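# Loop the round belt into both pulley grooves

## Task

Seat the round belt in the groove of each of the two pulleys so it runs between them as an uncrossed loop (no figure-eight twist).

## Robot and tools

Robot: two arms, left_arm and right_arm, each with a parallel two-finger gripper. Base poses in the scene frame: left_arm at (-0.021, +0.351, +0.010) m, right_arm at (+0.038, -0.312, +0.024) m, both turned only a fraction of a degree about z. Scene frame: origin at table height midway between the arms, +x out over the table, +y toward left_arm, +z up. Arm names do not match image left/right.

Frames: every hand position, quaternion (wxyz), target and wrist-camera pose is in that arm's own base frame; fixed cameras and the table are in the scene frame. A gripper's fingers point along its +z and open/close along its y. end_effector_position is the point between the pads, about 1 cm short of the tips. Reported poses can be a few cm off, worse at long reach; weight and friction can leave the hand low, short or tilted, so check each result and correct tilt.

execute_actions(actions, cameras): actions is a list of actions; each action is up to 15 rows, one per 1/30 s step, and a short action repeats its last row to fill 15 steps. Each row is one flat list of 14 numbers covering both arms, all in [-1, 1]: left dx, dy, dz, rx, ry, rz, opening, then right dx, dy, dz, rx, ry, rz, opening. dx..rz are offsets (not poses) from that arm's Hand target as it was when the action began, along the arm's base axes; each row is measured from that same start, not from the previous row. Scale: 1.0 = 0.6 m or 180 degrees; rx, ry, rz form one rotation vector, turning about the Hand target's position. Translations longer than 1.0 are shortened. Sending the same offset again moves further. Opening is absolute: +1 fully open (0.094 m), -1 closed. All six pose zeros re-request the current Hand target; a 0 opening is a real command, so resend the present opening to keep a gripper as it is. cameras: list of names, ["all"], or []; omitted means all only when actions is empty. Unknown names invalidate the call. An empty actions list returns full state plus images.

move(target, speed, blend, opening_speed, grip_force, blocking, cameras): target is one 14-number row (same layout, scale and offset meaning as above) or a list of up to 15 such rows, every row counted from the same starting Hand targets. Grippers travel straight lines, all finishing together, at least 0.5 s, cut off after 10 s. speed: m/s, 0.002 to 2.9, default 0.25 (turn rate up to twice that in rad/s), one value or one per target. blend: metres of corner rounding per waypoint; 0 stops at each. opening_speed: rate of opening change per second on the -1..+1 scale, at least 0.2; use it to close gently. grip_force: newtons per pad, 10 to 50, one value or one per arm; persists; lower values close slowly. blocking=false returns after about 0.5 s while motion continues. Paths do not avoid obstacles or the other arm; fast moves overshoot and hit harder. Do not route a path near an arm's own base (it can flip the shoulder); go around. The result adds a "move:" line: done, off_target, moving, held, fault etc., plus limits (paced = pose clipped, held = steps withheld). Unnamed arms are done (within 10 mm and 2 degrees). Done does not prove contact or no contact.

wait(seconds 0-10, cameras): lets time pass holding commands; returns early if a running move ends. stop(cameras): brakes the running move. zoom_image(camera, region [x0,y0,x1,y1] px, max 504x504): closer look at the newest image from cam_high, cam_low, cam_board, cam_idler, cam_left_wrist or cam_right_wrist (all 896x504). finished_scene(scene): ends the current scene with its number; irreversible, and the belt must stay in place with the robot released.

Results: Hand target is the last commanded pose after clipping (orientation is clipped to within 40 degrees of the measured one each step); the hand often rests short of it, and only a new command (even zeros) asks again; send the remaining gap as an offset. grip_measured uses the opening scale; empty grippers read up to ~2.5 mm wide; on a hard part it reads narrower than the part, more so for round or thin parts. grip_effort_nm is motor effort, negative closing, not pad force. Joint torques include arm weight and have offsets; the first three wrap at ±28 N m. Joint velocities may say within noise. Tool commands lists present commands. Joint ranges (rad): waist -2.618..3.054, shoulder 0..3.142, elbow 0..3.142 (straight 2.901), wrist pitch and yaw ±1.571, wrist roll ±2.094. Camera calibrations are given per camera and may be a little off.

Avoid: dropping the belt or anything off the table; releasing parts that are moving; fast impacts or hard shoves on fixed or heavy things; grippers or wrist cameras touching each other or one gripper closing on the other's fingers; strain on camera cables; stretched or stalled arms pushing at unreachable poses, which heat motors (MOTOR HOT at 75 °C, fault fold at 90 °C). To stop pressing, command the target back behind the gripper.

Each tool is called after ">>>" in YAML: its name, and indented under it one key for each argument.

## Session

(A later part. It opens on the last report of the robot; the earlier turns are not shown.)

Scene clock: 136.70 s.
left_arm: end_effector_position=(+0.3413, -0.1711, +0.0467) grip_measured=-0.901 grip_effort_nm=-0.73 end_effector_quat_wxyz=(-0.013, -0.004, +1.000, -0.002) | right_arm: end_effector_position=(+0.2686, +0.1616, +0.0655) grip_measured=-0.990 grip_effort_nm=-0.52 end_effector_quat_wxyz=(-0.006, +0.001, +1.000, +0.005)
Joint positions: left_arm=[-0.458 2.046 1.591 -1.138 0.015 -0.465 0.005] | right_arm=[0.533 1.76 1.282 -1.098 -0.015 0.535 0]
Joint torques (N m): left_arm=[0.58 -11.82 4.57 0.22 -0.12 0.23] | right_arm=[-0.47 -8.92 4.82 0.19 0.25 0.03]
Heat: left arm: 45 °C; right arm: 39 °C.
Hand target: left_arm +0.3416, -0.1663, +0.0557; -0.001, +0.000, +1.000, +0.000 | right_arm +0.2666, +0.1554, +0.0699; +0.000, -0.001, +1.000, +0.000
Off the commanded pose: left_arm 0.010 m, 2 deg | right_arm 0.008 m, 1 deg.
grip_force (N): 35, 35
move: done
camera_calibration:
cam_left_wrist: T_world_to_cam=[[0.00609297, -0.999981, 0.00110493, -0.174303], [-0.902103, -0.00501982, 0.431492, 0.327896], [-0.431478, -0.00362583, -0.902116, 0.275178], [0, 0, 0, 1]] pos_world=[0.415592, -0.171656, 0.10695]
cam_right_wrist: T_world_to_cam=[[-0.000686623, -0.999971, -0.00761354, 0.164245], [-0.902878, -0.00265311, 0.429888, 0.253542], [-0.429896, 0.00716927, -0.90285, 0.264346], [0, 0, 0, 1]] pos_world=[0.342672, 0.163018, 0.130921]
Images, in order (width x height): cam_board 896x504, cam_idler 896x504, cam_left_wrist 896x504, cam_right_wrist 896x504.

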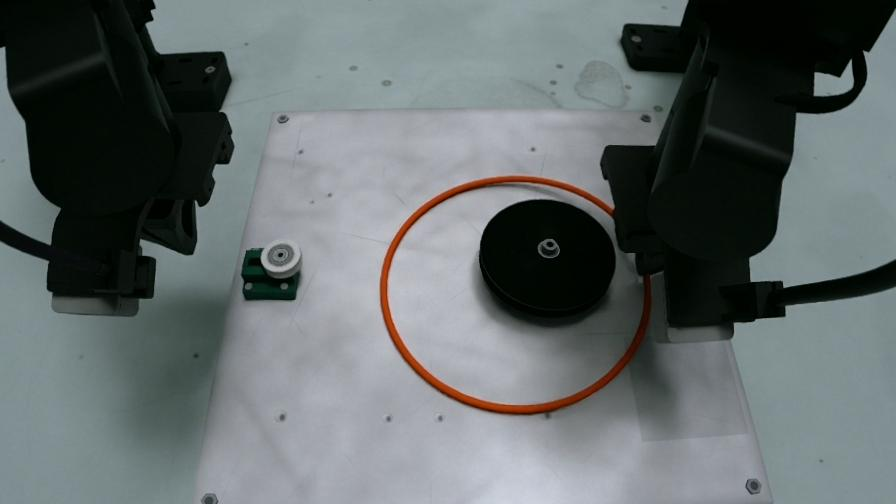

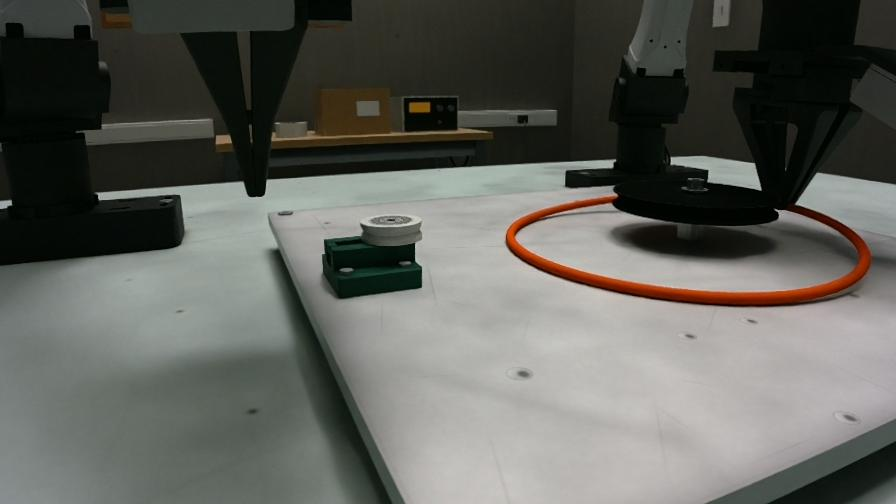

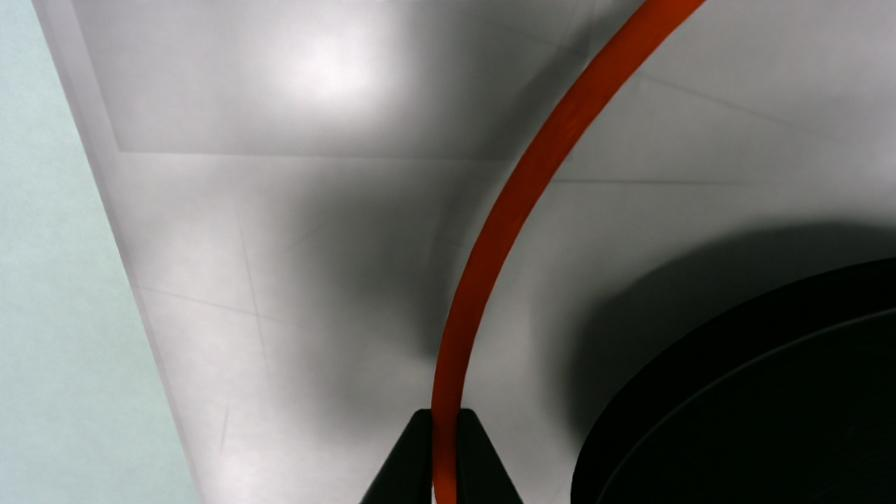

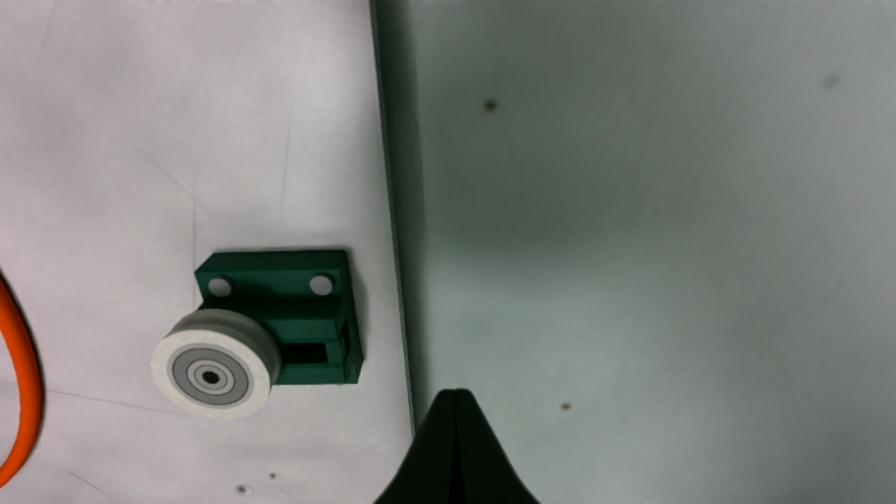

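>>> move:
  target:
    - [0,0,0,0,0,0,-1,0,0,0.09,0,0,0,-0.2]
    - [0,-0.012,0,0,0,0,-1,0.006,0.23,0.09,0,0,0,-0.2]
    - [0,-0.012,0,0,0,0,-1,0.006,0.23,-0.05,0,0,0,-0.2]
  speed: 0.15
  grip_force: [40, 50]
  cameras: ["cam_idler","cam_right_wrist","cam_board"]

Scene clock: 141.87 s.
left_arm: end_effector_position=(+0.3410, -0.1716, +0.0467) grip_measured=-0.906 grip_effort_nm=-0.83 end_effector_quat_wxyz=(-0.013, -0.003, +1.000, -0.002) | right_arm: end_effector_position=(+0.2686, +0.2948, +0.0456) grip_measured=-0.202 grip_effort_nm=0.11 end_effector_quat_wxyz=(-0.003, -0.005, +1.000, +0.006)
Joint positions: left_arm=[-0.459 2.046 1.591 -1.138 0.015 -0.465 0.004] | right_arm=[0.827 2.087 1.649 -1.128 -0.011 0.816 0.038]
Joint torques (N m): left_arm=[-0.85 -10.86 6.02 0.17 -0.11 0.04] | right_arm=[-0.34 -8.35 5.23 0.45 0.22 0.21]
Heat: left arm: 45 °C; right arm: 39 °C.
Hand target: left_arm +0.3415, -0.1734, +0.0557; -0.001, +0.000, +1.000, +0.000 | right_arm +0.2703, +0.2934, +0.0398; +0.000, -0.001, +1.000, +0.000
Off the commanded pose: left_arm 0.009 m, 1 deg | right_arm 0.006 m, 1 deg.
grip_force (N): 40, 50
move: done
camera_calibration:
cam_right_wrist: T_world_to_cam=[[0.0115435, -0.999898, -0.0083803, 0.293983], [-0.90584, -0.0140061, 0.423388, 0.266963], [-0.423462, 0.00270384, -0.90591, 0.245162], [0, 0, 0, 1]] pos_world=[0.342249, 0.29703, 0.111529]
Images, in order (width x height): cam_board 896x504, cam_idler 896x504, cam_right_wrist 896x504.

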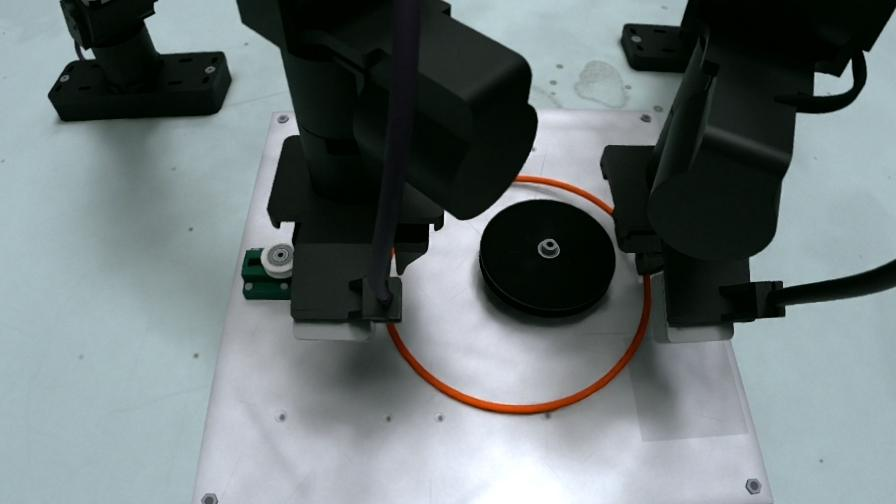

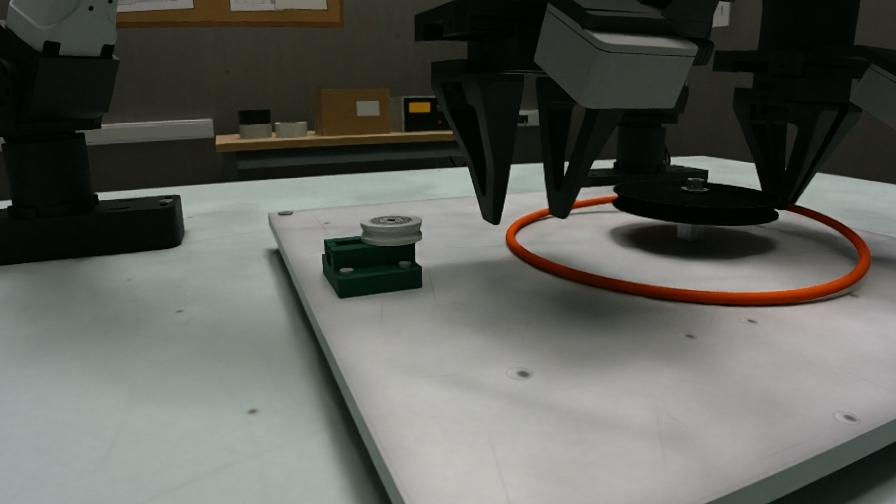

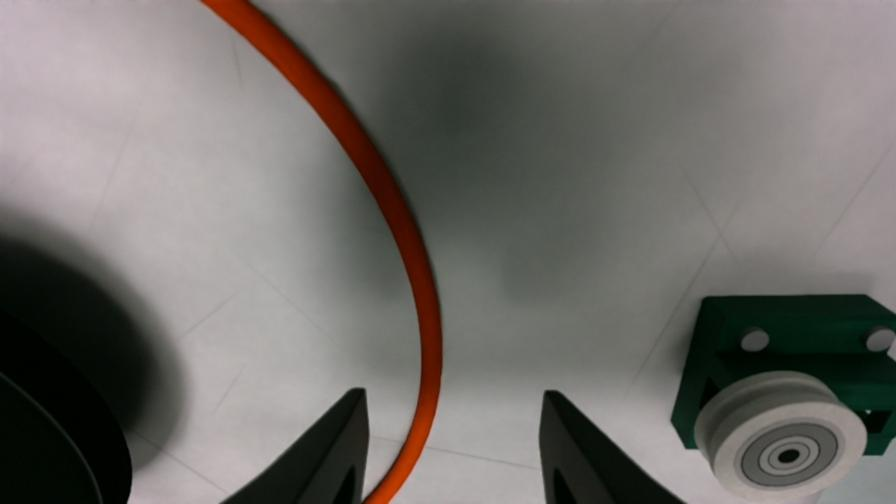

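>>> move:
  target:
    - [0,0,0,0,0,0,-1,0.01,0.006,-0.047,0,0,0,-0.2]
    - [0,0,0,0,0,0,-1,0.01,0.006,-0.047,0,0,0,-1]
  speed: 0.04
  cameras: ["cam_idler","cam_right_wrist"]

>>> zoom_image:
  camera: "cam_idler"
  region: [480, 150, 640, 330]

Scene clock: 144.17 s.
left_arm: end_effector_position=(+0.3410, -0.1716, +0.0467) grip_measured=-0.906 grip_effort_nm=-0.83 end_effector_quat_wxyz=(-0.013, -0.003, +1.000, -0.002) | right_arm: end_effector_position=(+0.2742, +0.3008, +0.0210) grip_measured=-0.919 grip_effort_nm=-1.01 end_effector_quat_wxyz=(+0.000, -0.005, +1.000, +0.009)
Joint positions: left_arm=[-0.459 2.046 1.591 -1.138 0.015 -0.465 0.004] | right_arm=[0.827 2.134 1.622 -1.046 -0.011 0.816 0.004]
Joint torques (N m): left_arm=[-0.85 -10.86 6.02 0.17 -0.11 0.04] | right_arm=[-0.75 -8.2 4.81 0.48 0.23 0.15]
Heat: left arm: 45 °C; right arm: 39 °C.
Hand target: left_arm +0.3415, -0.1734, +0.0557; -0.001, +0.000, +1.000, +0.000 | right_arm +0.2763, +0.2970, +0.0116; +0.000, -0.001, +1.000, +0.000
Off the commanded pose: left_arm 0.009 m, 1 deg | right_arm 0.010 m, 1 deg.
grip_force (N): 40, 50
move: done
camera_calibration:
cam_right_wrist: T_world_to_cam=[[0.0116657, -0.999831, -0.0142215, 0.299859], [-0.908133, -0.0165464, 0.418354, 0.283992], [-0.418518, 0.00803465, -0.908173, 0.222299], [0, 0, 0, 1]] pos_world=[0.347441, 0.302721, 0.0873412]
Images, in order (width x height): cam_idler 896x504, cam_right_wrist 896x504.

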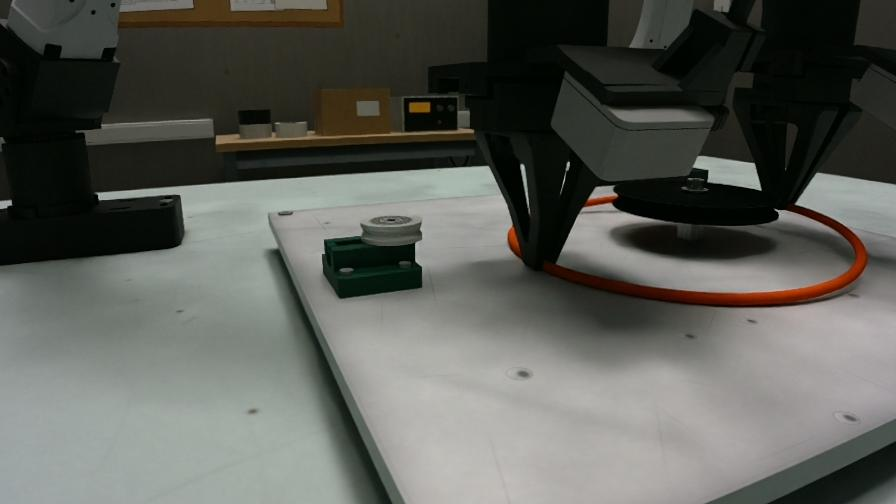

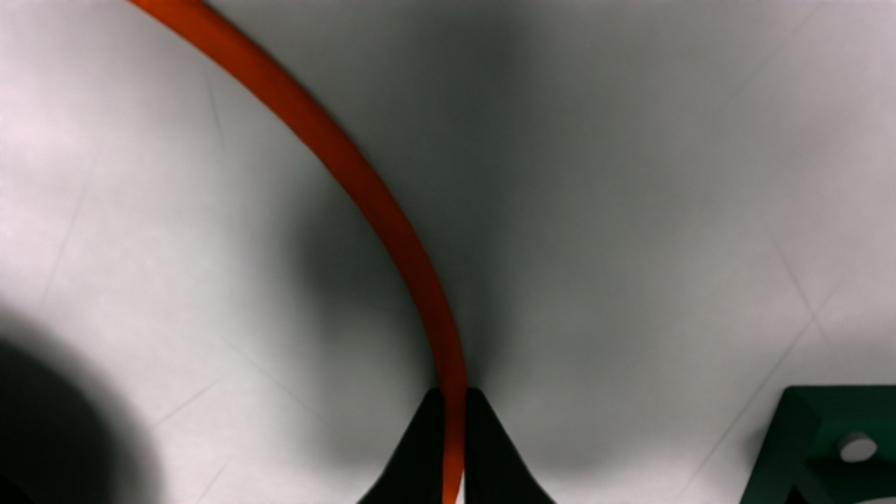

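Scaled by 2.800 from the camera's 896x504 image, which has a finer 1280x720 frame.

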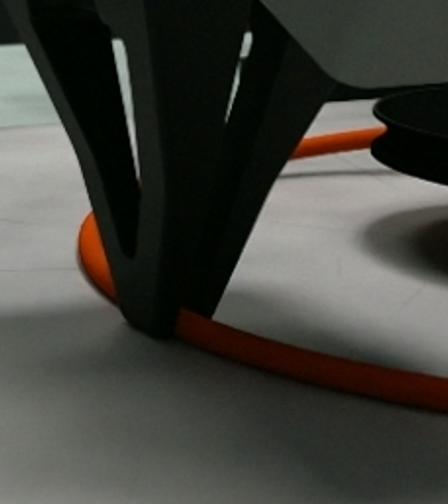

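>>> move:
  target:
    - [0,0,0.012,0,0,0,-1,-0.005,0,0.108,0,0,0,-1]
    - [-0.003,-0.005,0.012,0,0,0,-1,-0.013,-0.11,0.108,0,0,0,-1]
    - [-0.003,0.005,0.008,0,0,0,-1,-0.013,-0.2,0.108,0,0,0,-1]
  speed: 0.07
  cameras: ["cam_idler","cam_right_wrist","cam_board","cam_left_wrist"]

>>> zoom_image:
  camera: "cam_idler"
  region: [340, 120, 820, 330]

Scene clock: 149.13 s.
left_arm: end_effector_position=(+0.3368, -0.1823, +0.0469) grip_measured=-0.906 grip_effort_nm=-0.83 end_effector_quat_wxyz=(-0.018, +0.004, +1.000, -0.016) | right_arm: end_effector_position=(+0.2706, +0.2090, +0.0728) grip_measured=-0.919 grip_effort_nm=-1.01 end_effector_quat_wxyz=(-0.003, -0.014, +0.999, +0.047)
Joint positions: left_arm=[-0.476 2.046 1.591 -1.133 0.045 -0.467 0.004] | right_arm=[0.617 1.81 1.37 -1.083 -0.08 0.591 0.004]
Joint torques (N m): left_arm=[1.14 -12.07 5.82 0.02 -0.42 0.12] | right_arm=[-3.04 -9.89 4.27 -0.26 0.88 0.01]
Heat: left arm: 45 °C; right arm: 40 °C.
Hand target: left_arm +0.3398, -0.1704, +0.0605; -0.001, +0.000, +1.000, +0.000 | right_arm +0.2684, +0.1770, +0.0764; +0.000, -0.001, +1.000, +0.000
Off the commanded pose: left_arm 0.018 m, 3 deg | right_arm 0.032 m, 6 deg.
grip_force (N): 40, 50
move: off_target (left_arm, right_arm)
camera_calibration:
cam_left_wrist: T_world_to_cam=[[-0.00836124, -0.999524, 0.0297016, -0.181933], [-0.897904, 0.0205775, 0.439711, 0.326581], [-0.440113, -0.0229927, -0.897648, 0.272554], [0, 0, 0, 1]] pos_world=[0.411672, -0.182299, 0.10646]
cam_right_wrist: T_world_to_cam=[[0.0280313, -0.995516, -0.0903462, 0.20908], [-0.904759, -0.0636951, 0.421135, 0.266227], [-0.425001, 0.0699365, -0.902487, 0.256997], [0, 0, 0, 1]] pos_world=[0.344234, 0.207126, 0.138709]
Images, in order (width x height): cam_board 896x504, cam_idler 896x504, cam_left_wrist 896x504, cam_right_wrist 896x504.

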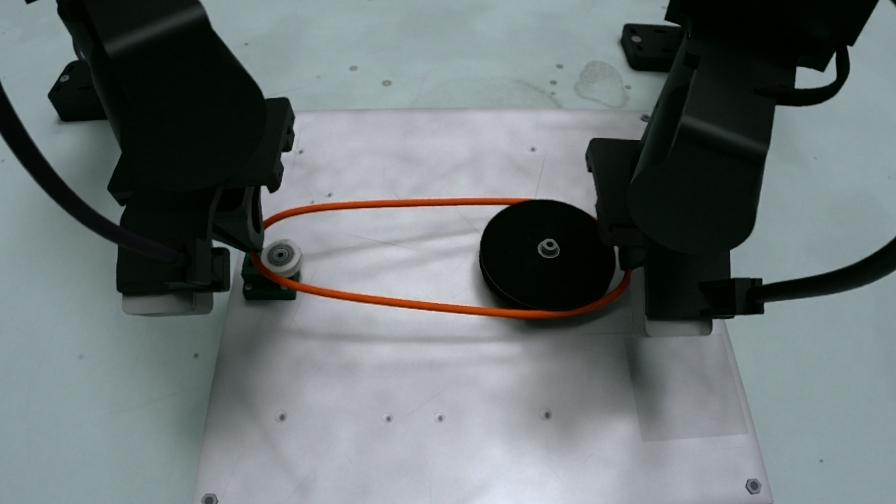

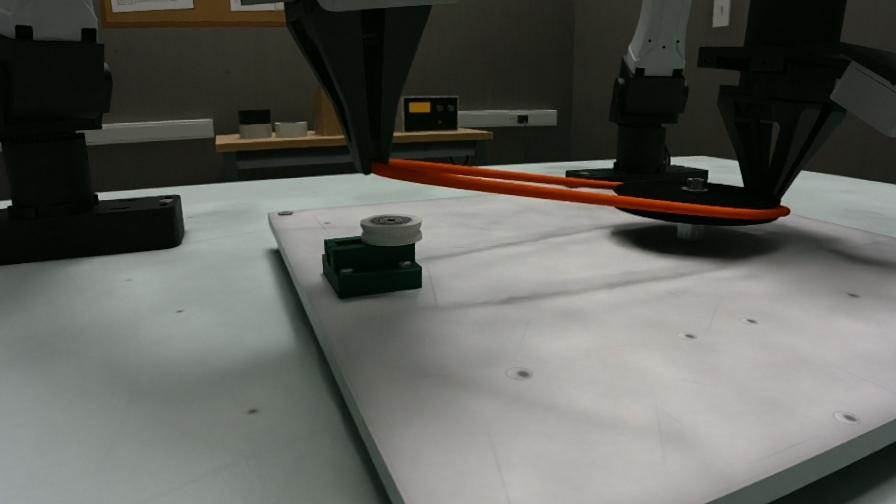

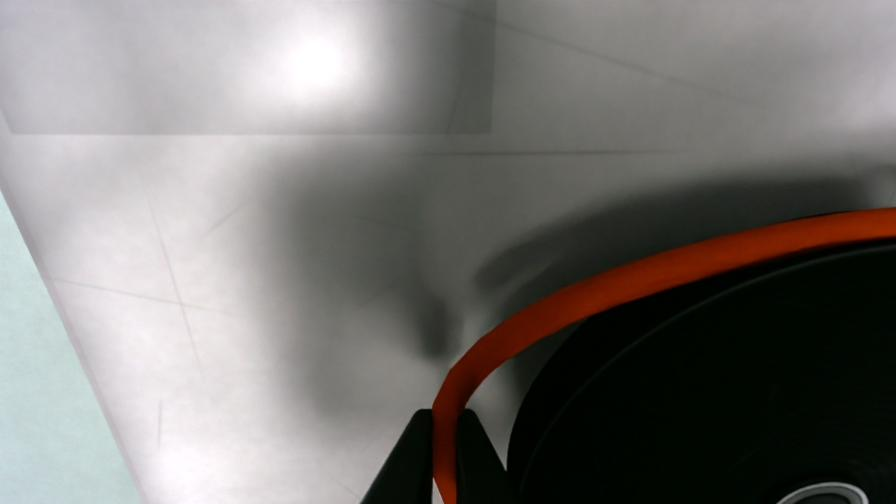

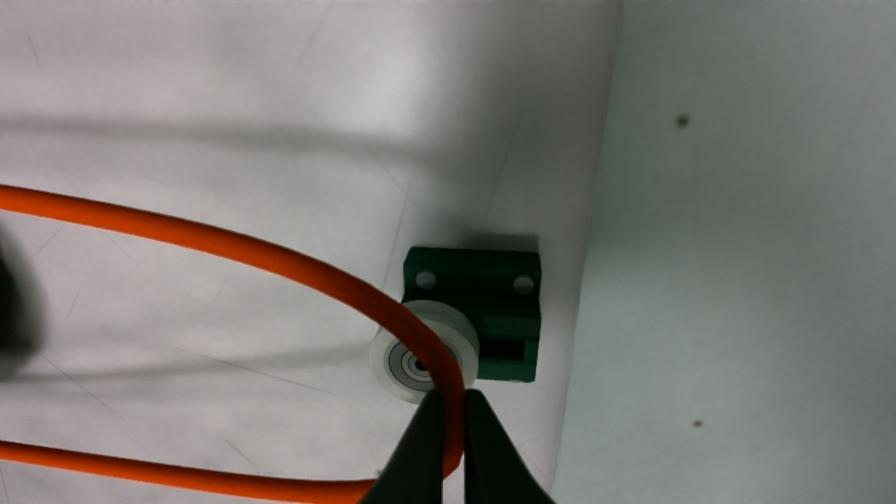

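Scaled by 1.050 from the camera's 896x504 image, which has a finer 1280x720 frame.

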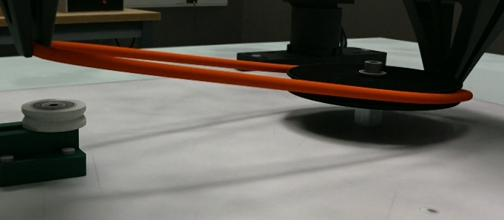

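>>> move:
  target:
    - [0.002,0.012,0,0,0,0,-1,-0.003,-0.045,0,0,0,0,-1]
    - [0.002,0.012,0,0,0,0,-1,-0.003,-0.05,-0.035,0,0,0,-1]
  speed: 0.06
  cameras: ["cam_idler","cam_right_wrist","cam_board","cam_left_wrist"]

>>> zoom_image:
  camera: "cam_idler"
  region: [340, 120, 820, 330]

Scene clock: 151.43 s.
left_arm: end_effector_position=(+0.3369, -0.1868, +0.0493) grip_measured=-0.906 grip_effort_nm=-0.83 end_effector_quat_wxyz=(-0.017, +0.008, +0.999, -0.029) | right_arm: end_effector_position=(+0.2701, +0.1985, +0.0599) grip_measured=-0.919 grip_effort_nm=-1.01 end_effector_quat_wxyz=(+0.002, -0.025, +0.996, +0.088)
Joint positions: left_arm=[-0.476 2.04 1.591 -1.127 0.068 -0.459 0.004] | right_arm=[0.557 1.754 1.241 -0.963 -0.149 0.514 0.004]
Joint torques (N m): left_arm=[2.81 -12.14 4.98 -0.01 -0.65 0.22] | right_arm=[-4.44 -8.66 4.03 -0.45 1.46 -0.01]
Heat: left arm: 45 °C; right arm: 40 °C.
Hand target: left_arm +0.3409, -0.1632, +0.0606; -0.001, +0.000, +1.000, +0.000 | right_arm +0.2667, +0.1471, +0.0554; +0.000, -0.001, +1.000, +0.000
Off the commanded pose: left_arm 0.026 m, 4 deg | right_arm 0.052 m, 10 deg.
grip_force (N): 40, 50
move: off_target (left_arm, right_arm)
camera_calibration:
cam_left_wrist: T_world_to_cam=[[-0.0165607, -0.998279, 0.0562545, -0.184835], [-0.898313, 0.0395601, 0.437572, 0.329391], [-0.439044, -0.0432876, -0.897422, 0.270444], [0, 0, 0, 1]] pos_world=[0.411572, -0.185841, 0.108969]
cam_right_wrist: T_world_to_cam=[[0.0502264, -0.983848, -0.171817, 0.193975], [-0.907211, -0.116887, 0.404111, 0.282743], [-0.417667, 0.135577, -0.898428, 0.23065], [0, 0, 0, 1]] pos_world=[0.343099, 0.192619, 0.126292]
Images, in order (width x height): cam_board 896x504, cam_idler 896x504, cam_left_wrist 896x504, cam_right_wrist 896x504.

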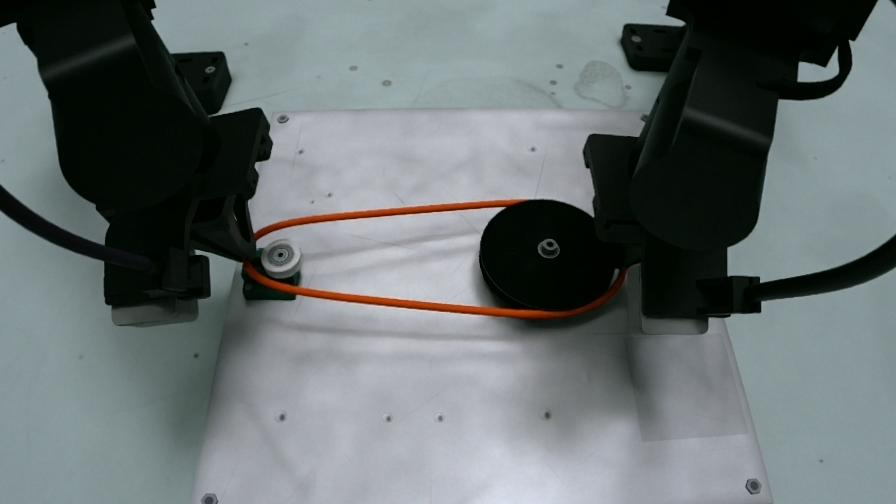

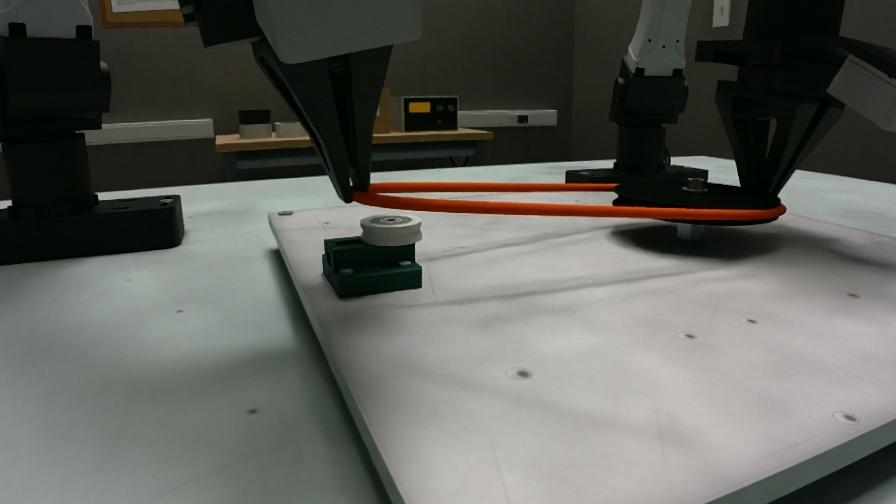

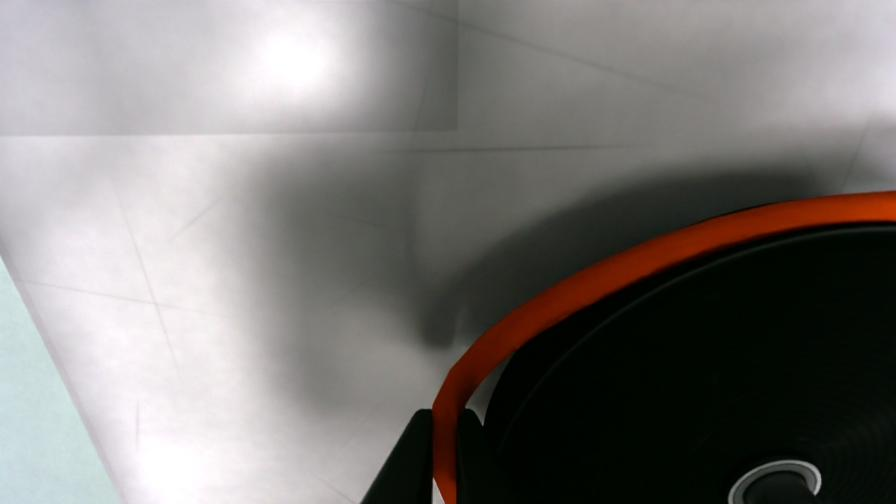

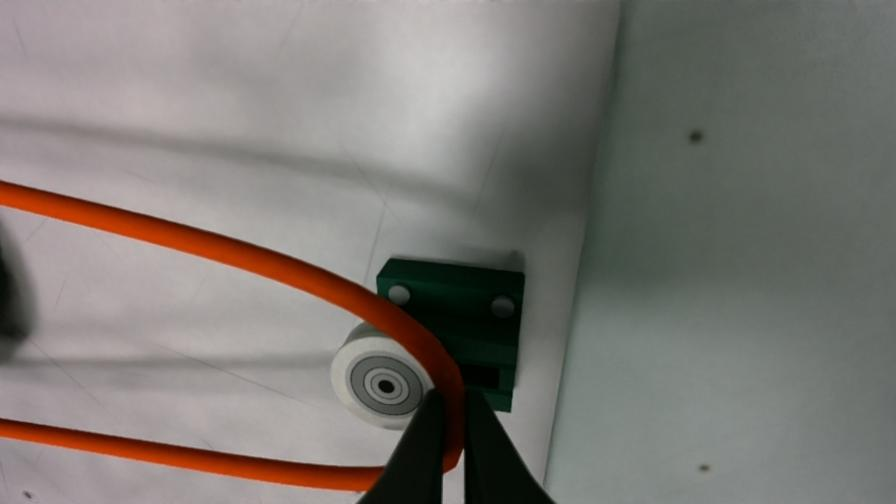

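Scaled by 1.050 from the camera's 896x504 image, which has a finer 1280x720 frame.

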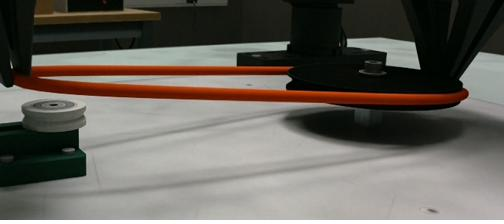

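>>> move:
  target:
    - [0.0,0.0,0,0,0,0,-1,-0.003,-0.02,0,0,0,0,-1]
    - [0,0,0,0,0,0,-1,-0.006,-0.02,-0.026,0,0,0,-1]
  speed: 0.05
  cameras: ["cam_idler","cam_right_wrist","cam_board"]

>>> zoom_image:
  camera: "cam_idler"
  region: [300, 150, 500, 300]

Scene clock: 153.70 s.
left_arm: end_effector_position=(+0.3369, -0.1868, +0.0493) grip_measured=-0.906 grip_effort_nm=-0.83 end_effector_quat_wxyz=(-0.017, +0.008, +0.999, -0.029) | right_arm: end_effector_position=(+0.2676, +0.1959, +0.0486) grip_measured=-0.919 grip_effort_nm=-1.01 end_effector_quat_wxyz=(+0.005, -0.031, +0.994, +0.108)
Joint positions: left_arm=[-0.476 2.04 1.591 -1.127 0.068 -0.458 0.004] | right_arm=[0.536 1.736 1.165 -0.885 -0.183 0.485 0.004]
Joint torques (N m): left_arm=[2.81 -12.14 4.98 -0.01 -0.65 0.22] | right_arm=[-4.89 -7.98 3.74 -0.51 1.77 -0.02]
Heat: left arm: 45 °C; right arm: 40 °C.
Hand target: left_arm +0.3409, -0.1632, +0.0606; -0.001, +0.000, +1.000, +0.000 | right_arm +0.2631, +0.1350, +0.0398; +0.000, -0.001, +1.000, +0.000
Off the commanded pose: left_arm 0.026 m, 4 deg | right_arm 0.062 m, 13 deg.
grip_force (N): 40, 50
move: off_target (left_arm, right_arm)
camera_calibration:
cam_right_wrist: T_world_to_cam=[[0.0630221, -0.975493, -0.210813, 0.186374], [-0.908165, -0.143645, 0.393194, 0.290882], [-0.41384, 0.166674, -0.894962, 0.212537], [0, 0, 0, 1]] pos_world=[0.34038, 0.188167, 0.11513]
Images, in order (width x height): cam_board 896x504, cam_idler 896x504, cam_right_wrist 896x504.

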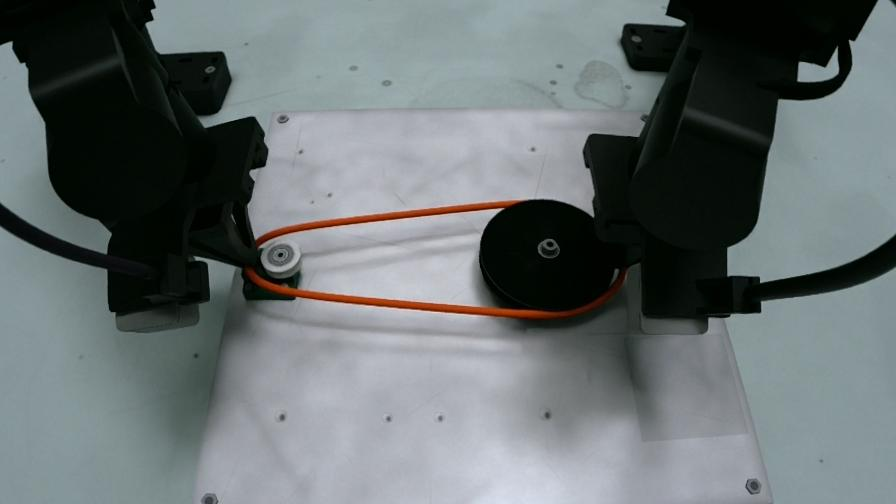

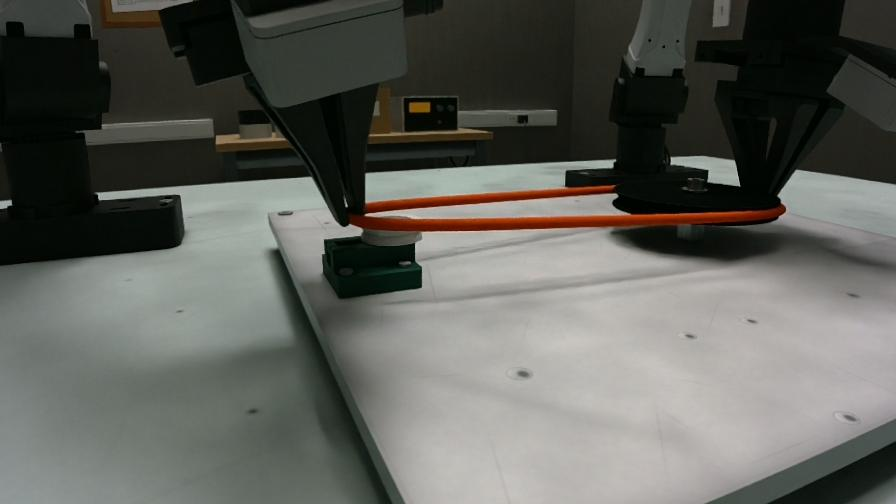

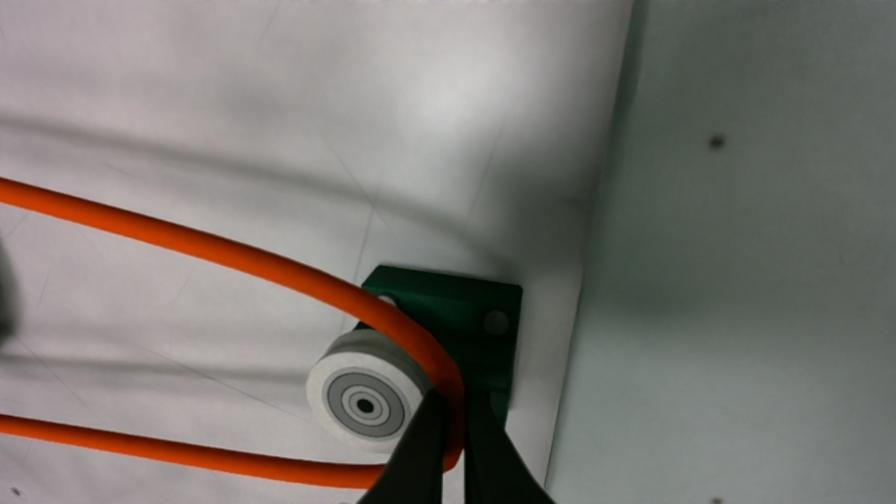

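Scaled by 2.520 from the camera's 896x504 image, which has a finer 1280x720 frame.

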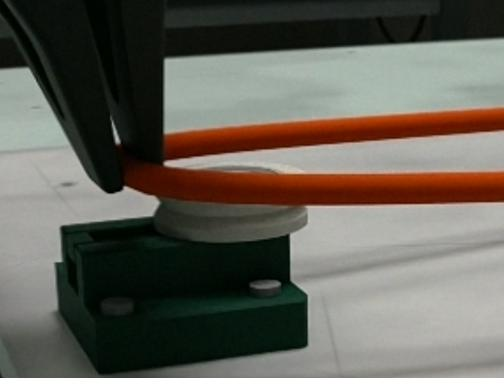

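>>> move:
  target: [0,0,0,0,0,0,-1,-0.002,-0.004,-0.014,0,0,0,-1]
  speed: 0.05
  cameras: ["cam_idler","cam_right_wrist","cam_board","cam_high"]

>>> zoom_image:
  camera: "cam_idler"
  region: [300, 150, 500, 300]

Scene clock: 155.00 s.
left_arm: end_effector_position=(+0.3369, -0.1868, +0.0493) grip_measured=-0.906 grip_effort_nm=-0.83 end_effector_quat_wxyz=(-0.017, +0.009, +0.999, -0.029) | right_arm: end_effector_position=(+0.2681, +0.1952, +0.0419) grip_measured=-0.919 grip_effort_nm=-1.01 end_effector_quat_wxyz=(+0.010, -0.032, +0.993, +0.111)
Joint positions: left_arm=[-0.476 2.04 1.591 -1.127 0.068 -0.458 0.004] | right_arm=[0.533 1.736 1.135 -0.845 -0.184 0.48 0.004]
Joint torques (N m): left_arm=[2.8 -12.14 4.98 -0.01 -0.65 0.22] | right_arm=[-4.75 -8.01 3.74 -0.6 1.75 -0.01]
Heat: left arm: 46 °C; right arm: 40 °C.
Hand target: left_arm +0.3409, -0.1632, +0.0606; -0.001, +0.000, +1.000, +0.000 | right_arm +0.2619, +0.1326, +0.0314; +0.000, +0.000, +1.000, +0.000
Off the commanded pose: left_arm 0.026 m, 4 deg | right_arm 0.064 m, 13 deg.
grip_force (N): 40, 50
move: off_target (left_arm, right_arm)
camera_calibration:
cam_right_wrist: T_world_to_cam=[[0.0665397, -0.974054, -0.216314, 0.183346], [-0.911512, -0.147524, 0.383905, 0.295917], [-0.405856, 0.171628, -0.897677, 0.203845], [0, 0, 0, 1]] pos_world=[0.340264, 0.187258, 0.109043]
Images, in order (width x height): cam_high 896x504, cam_board 896x504, cam_idler 896x504, cam_right_wrist 896x504.

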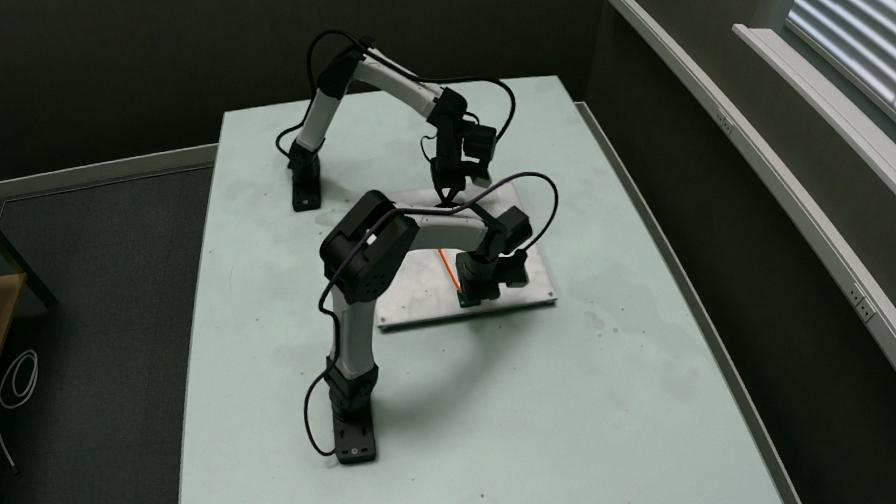

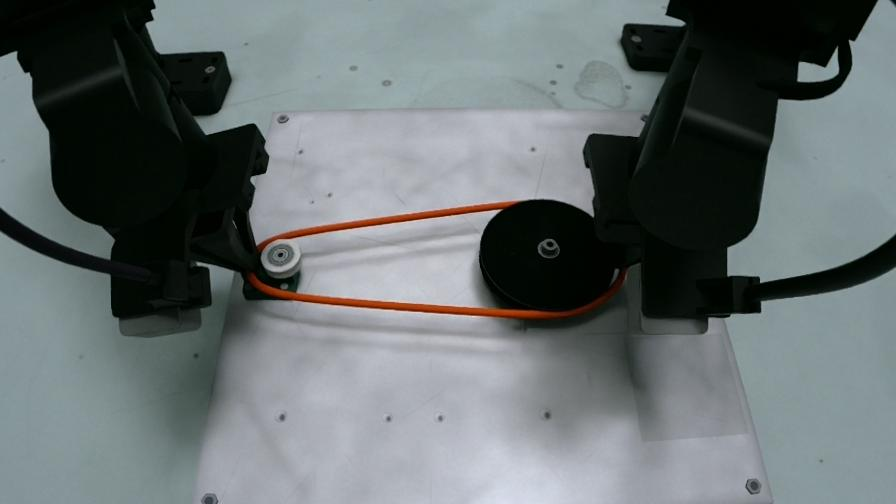

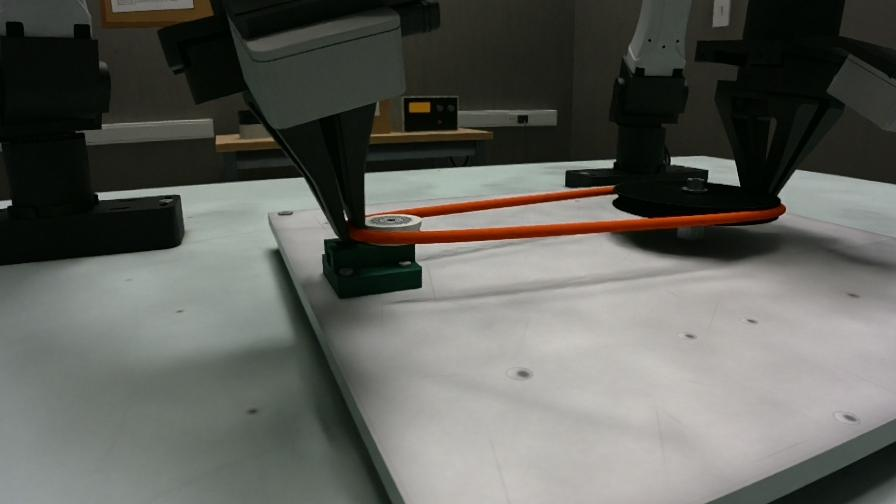

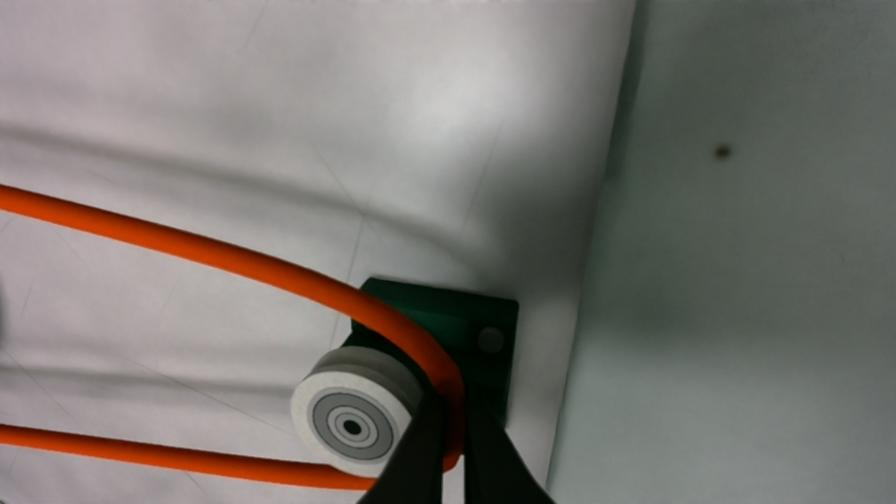

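Scaled by 2.520 from the camera's 896x504 image, which has a finer 1280x720 frame.

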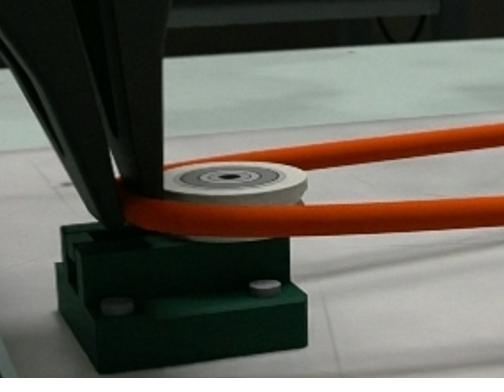

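>>> move:
  target: [-0.005,-0.046,-0.012,0,0,0,-1,0.008,0.102,0.004,0,0,0,-1]
  speed: 0.03
  cameras: ["cam_idler","cam_right_wrist","cam_board","cam_left_wrist"]

>>> zoom_image:
  camera: "cam_idler"
  region: [300, 150, 500, 300]

>>> zoom_image:
  camera: "cam_idler"
  region: [580, 130, 820, 270]

Scene clock: 158.37 s.
left_arm: end_effector_position=(+0.3360, -0.1890, +0.0492) grip_measured=-0.907 grip_effort_nm=-0.83 end_effector_quat_wxyz=(-0.006, +0.003, +1.000, -0.008) | right_arm: end_effector_position=(+0.2665, +0.2023, +0.0384) grip_measured=-0.919 grip_effort_nm=-1.01 end_effector_quat_wxyz=(+0.004, -0.008, +1.000, +0.030)
Joint positions: left_arm=[-0.503 2.04 1.592 -1.126 0.02 -0.497 0.004] | right_arm=[0.626 1.824 1.248 -0.954 -0.044 0.611 0.004]
Joint torques (N m): left_arm=[-0.87 -8.68 7.76 0.1 -0.16 -0.1] | right_arm=[0.14 -5.45 6.9 0.07 0.56 0.3]
Heat: left arm: 45 °C; right arm: 40 °C.
Hand target: left_arm +0.3380, -0.1909, +0.0534; -0.001, +0.000, +1.000, +0.000 | right_arm +0.2666, +0.1939, +0.0339; +0.000, -0.001, +1.000, +0.000
Off the commanded pose: left_arm 0.005 m, 1 deg | right_arm 0.010 m, 4 deg.
grip_force (N): 40, 50
move: off_target (right_arm)
camera_calibration:
cam_left_wrist: T_world_to_cam=[[-0.00684453, -0.999887, 0.0133947, -0.188431], [-0.908196, 0.0118216, 0.418377, 0.327727], [-0.418488, -0.00930145, -0.908175, 0.269926], [0, 0, 0, 1]] pos_world=[0.409312, -0.189773, 0.110551]
cam_right_wrist: T_world_to_cam=[[0.0173254, -0.998224, -0.056997, 0.201436], [-0.911098, -0.0392417, 0.410318, 0.273736], [-0.411826, 0.0448209, -0.91016, 0.226586], [0, 0, 0, 1]] pos_world=[0.339225, 0.201664, 0.105392]
Images, in order (width x height): cam_board 896x504, cam_idler 896x504, cam_left_wrist 896x504, cam_right_wrist 896x504.

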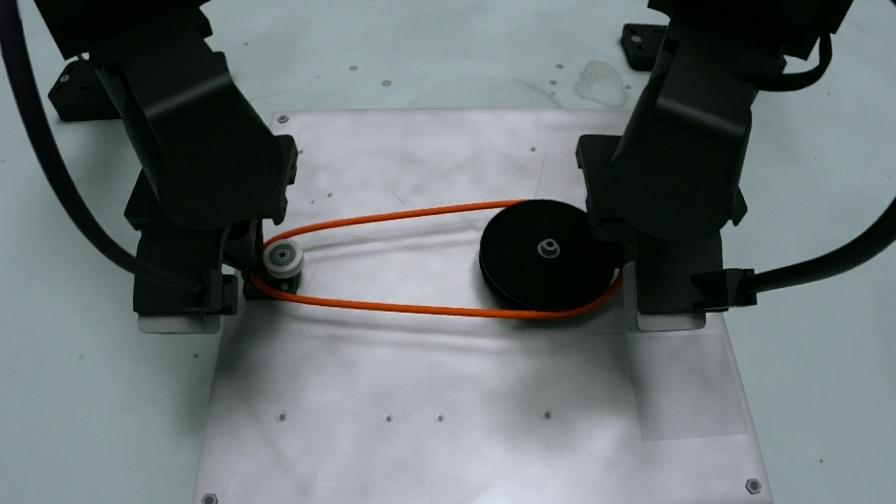

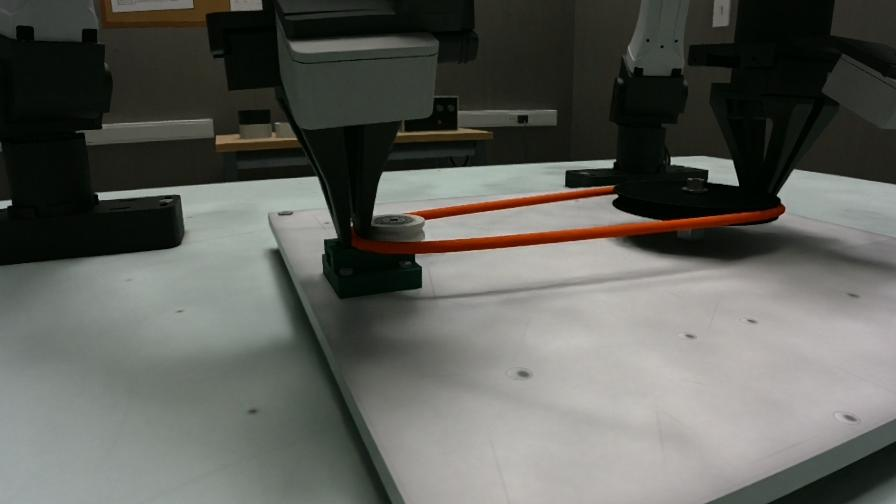

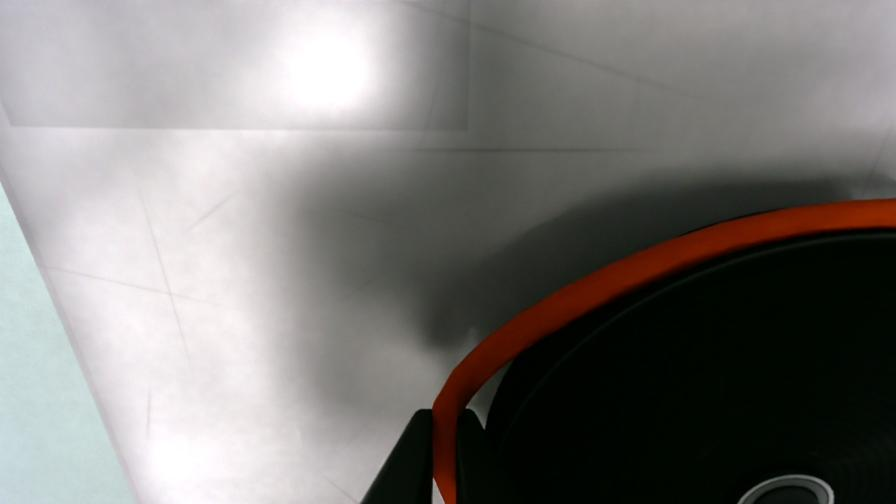

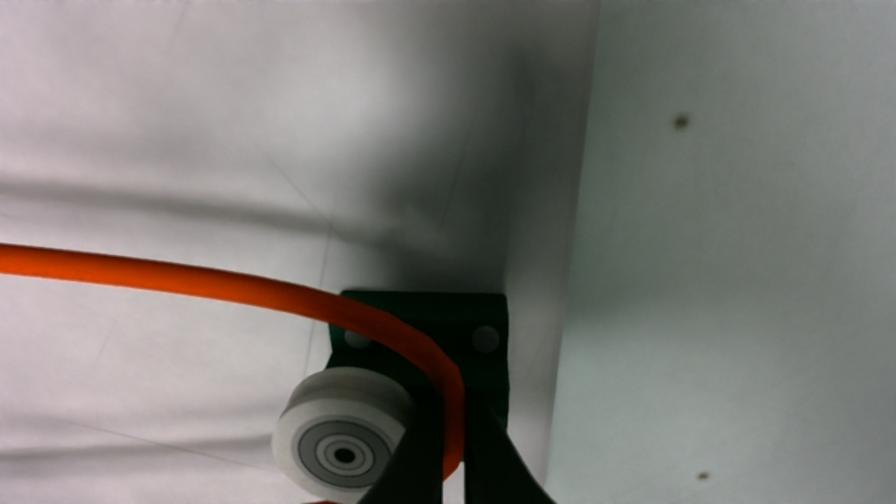

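Scaled by 2.520 from the camera's 896x504 image, which has a finer 1280x720 frame.

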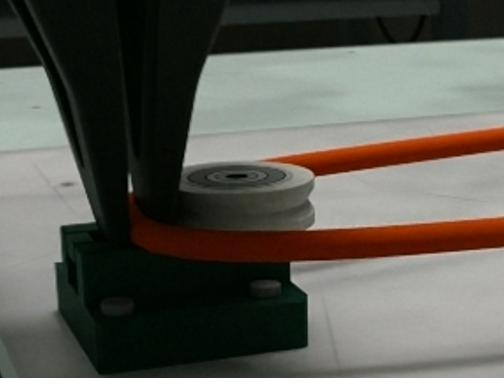

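Scaled by 2.100 from the camera's 896x504 image, which has a finer 1280x720 frame.

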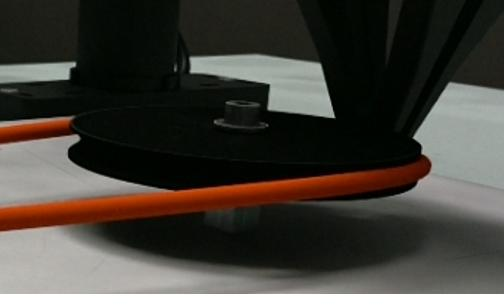

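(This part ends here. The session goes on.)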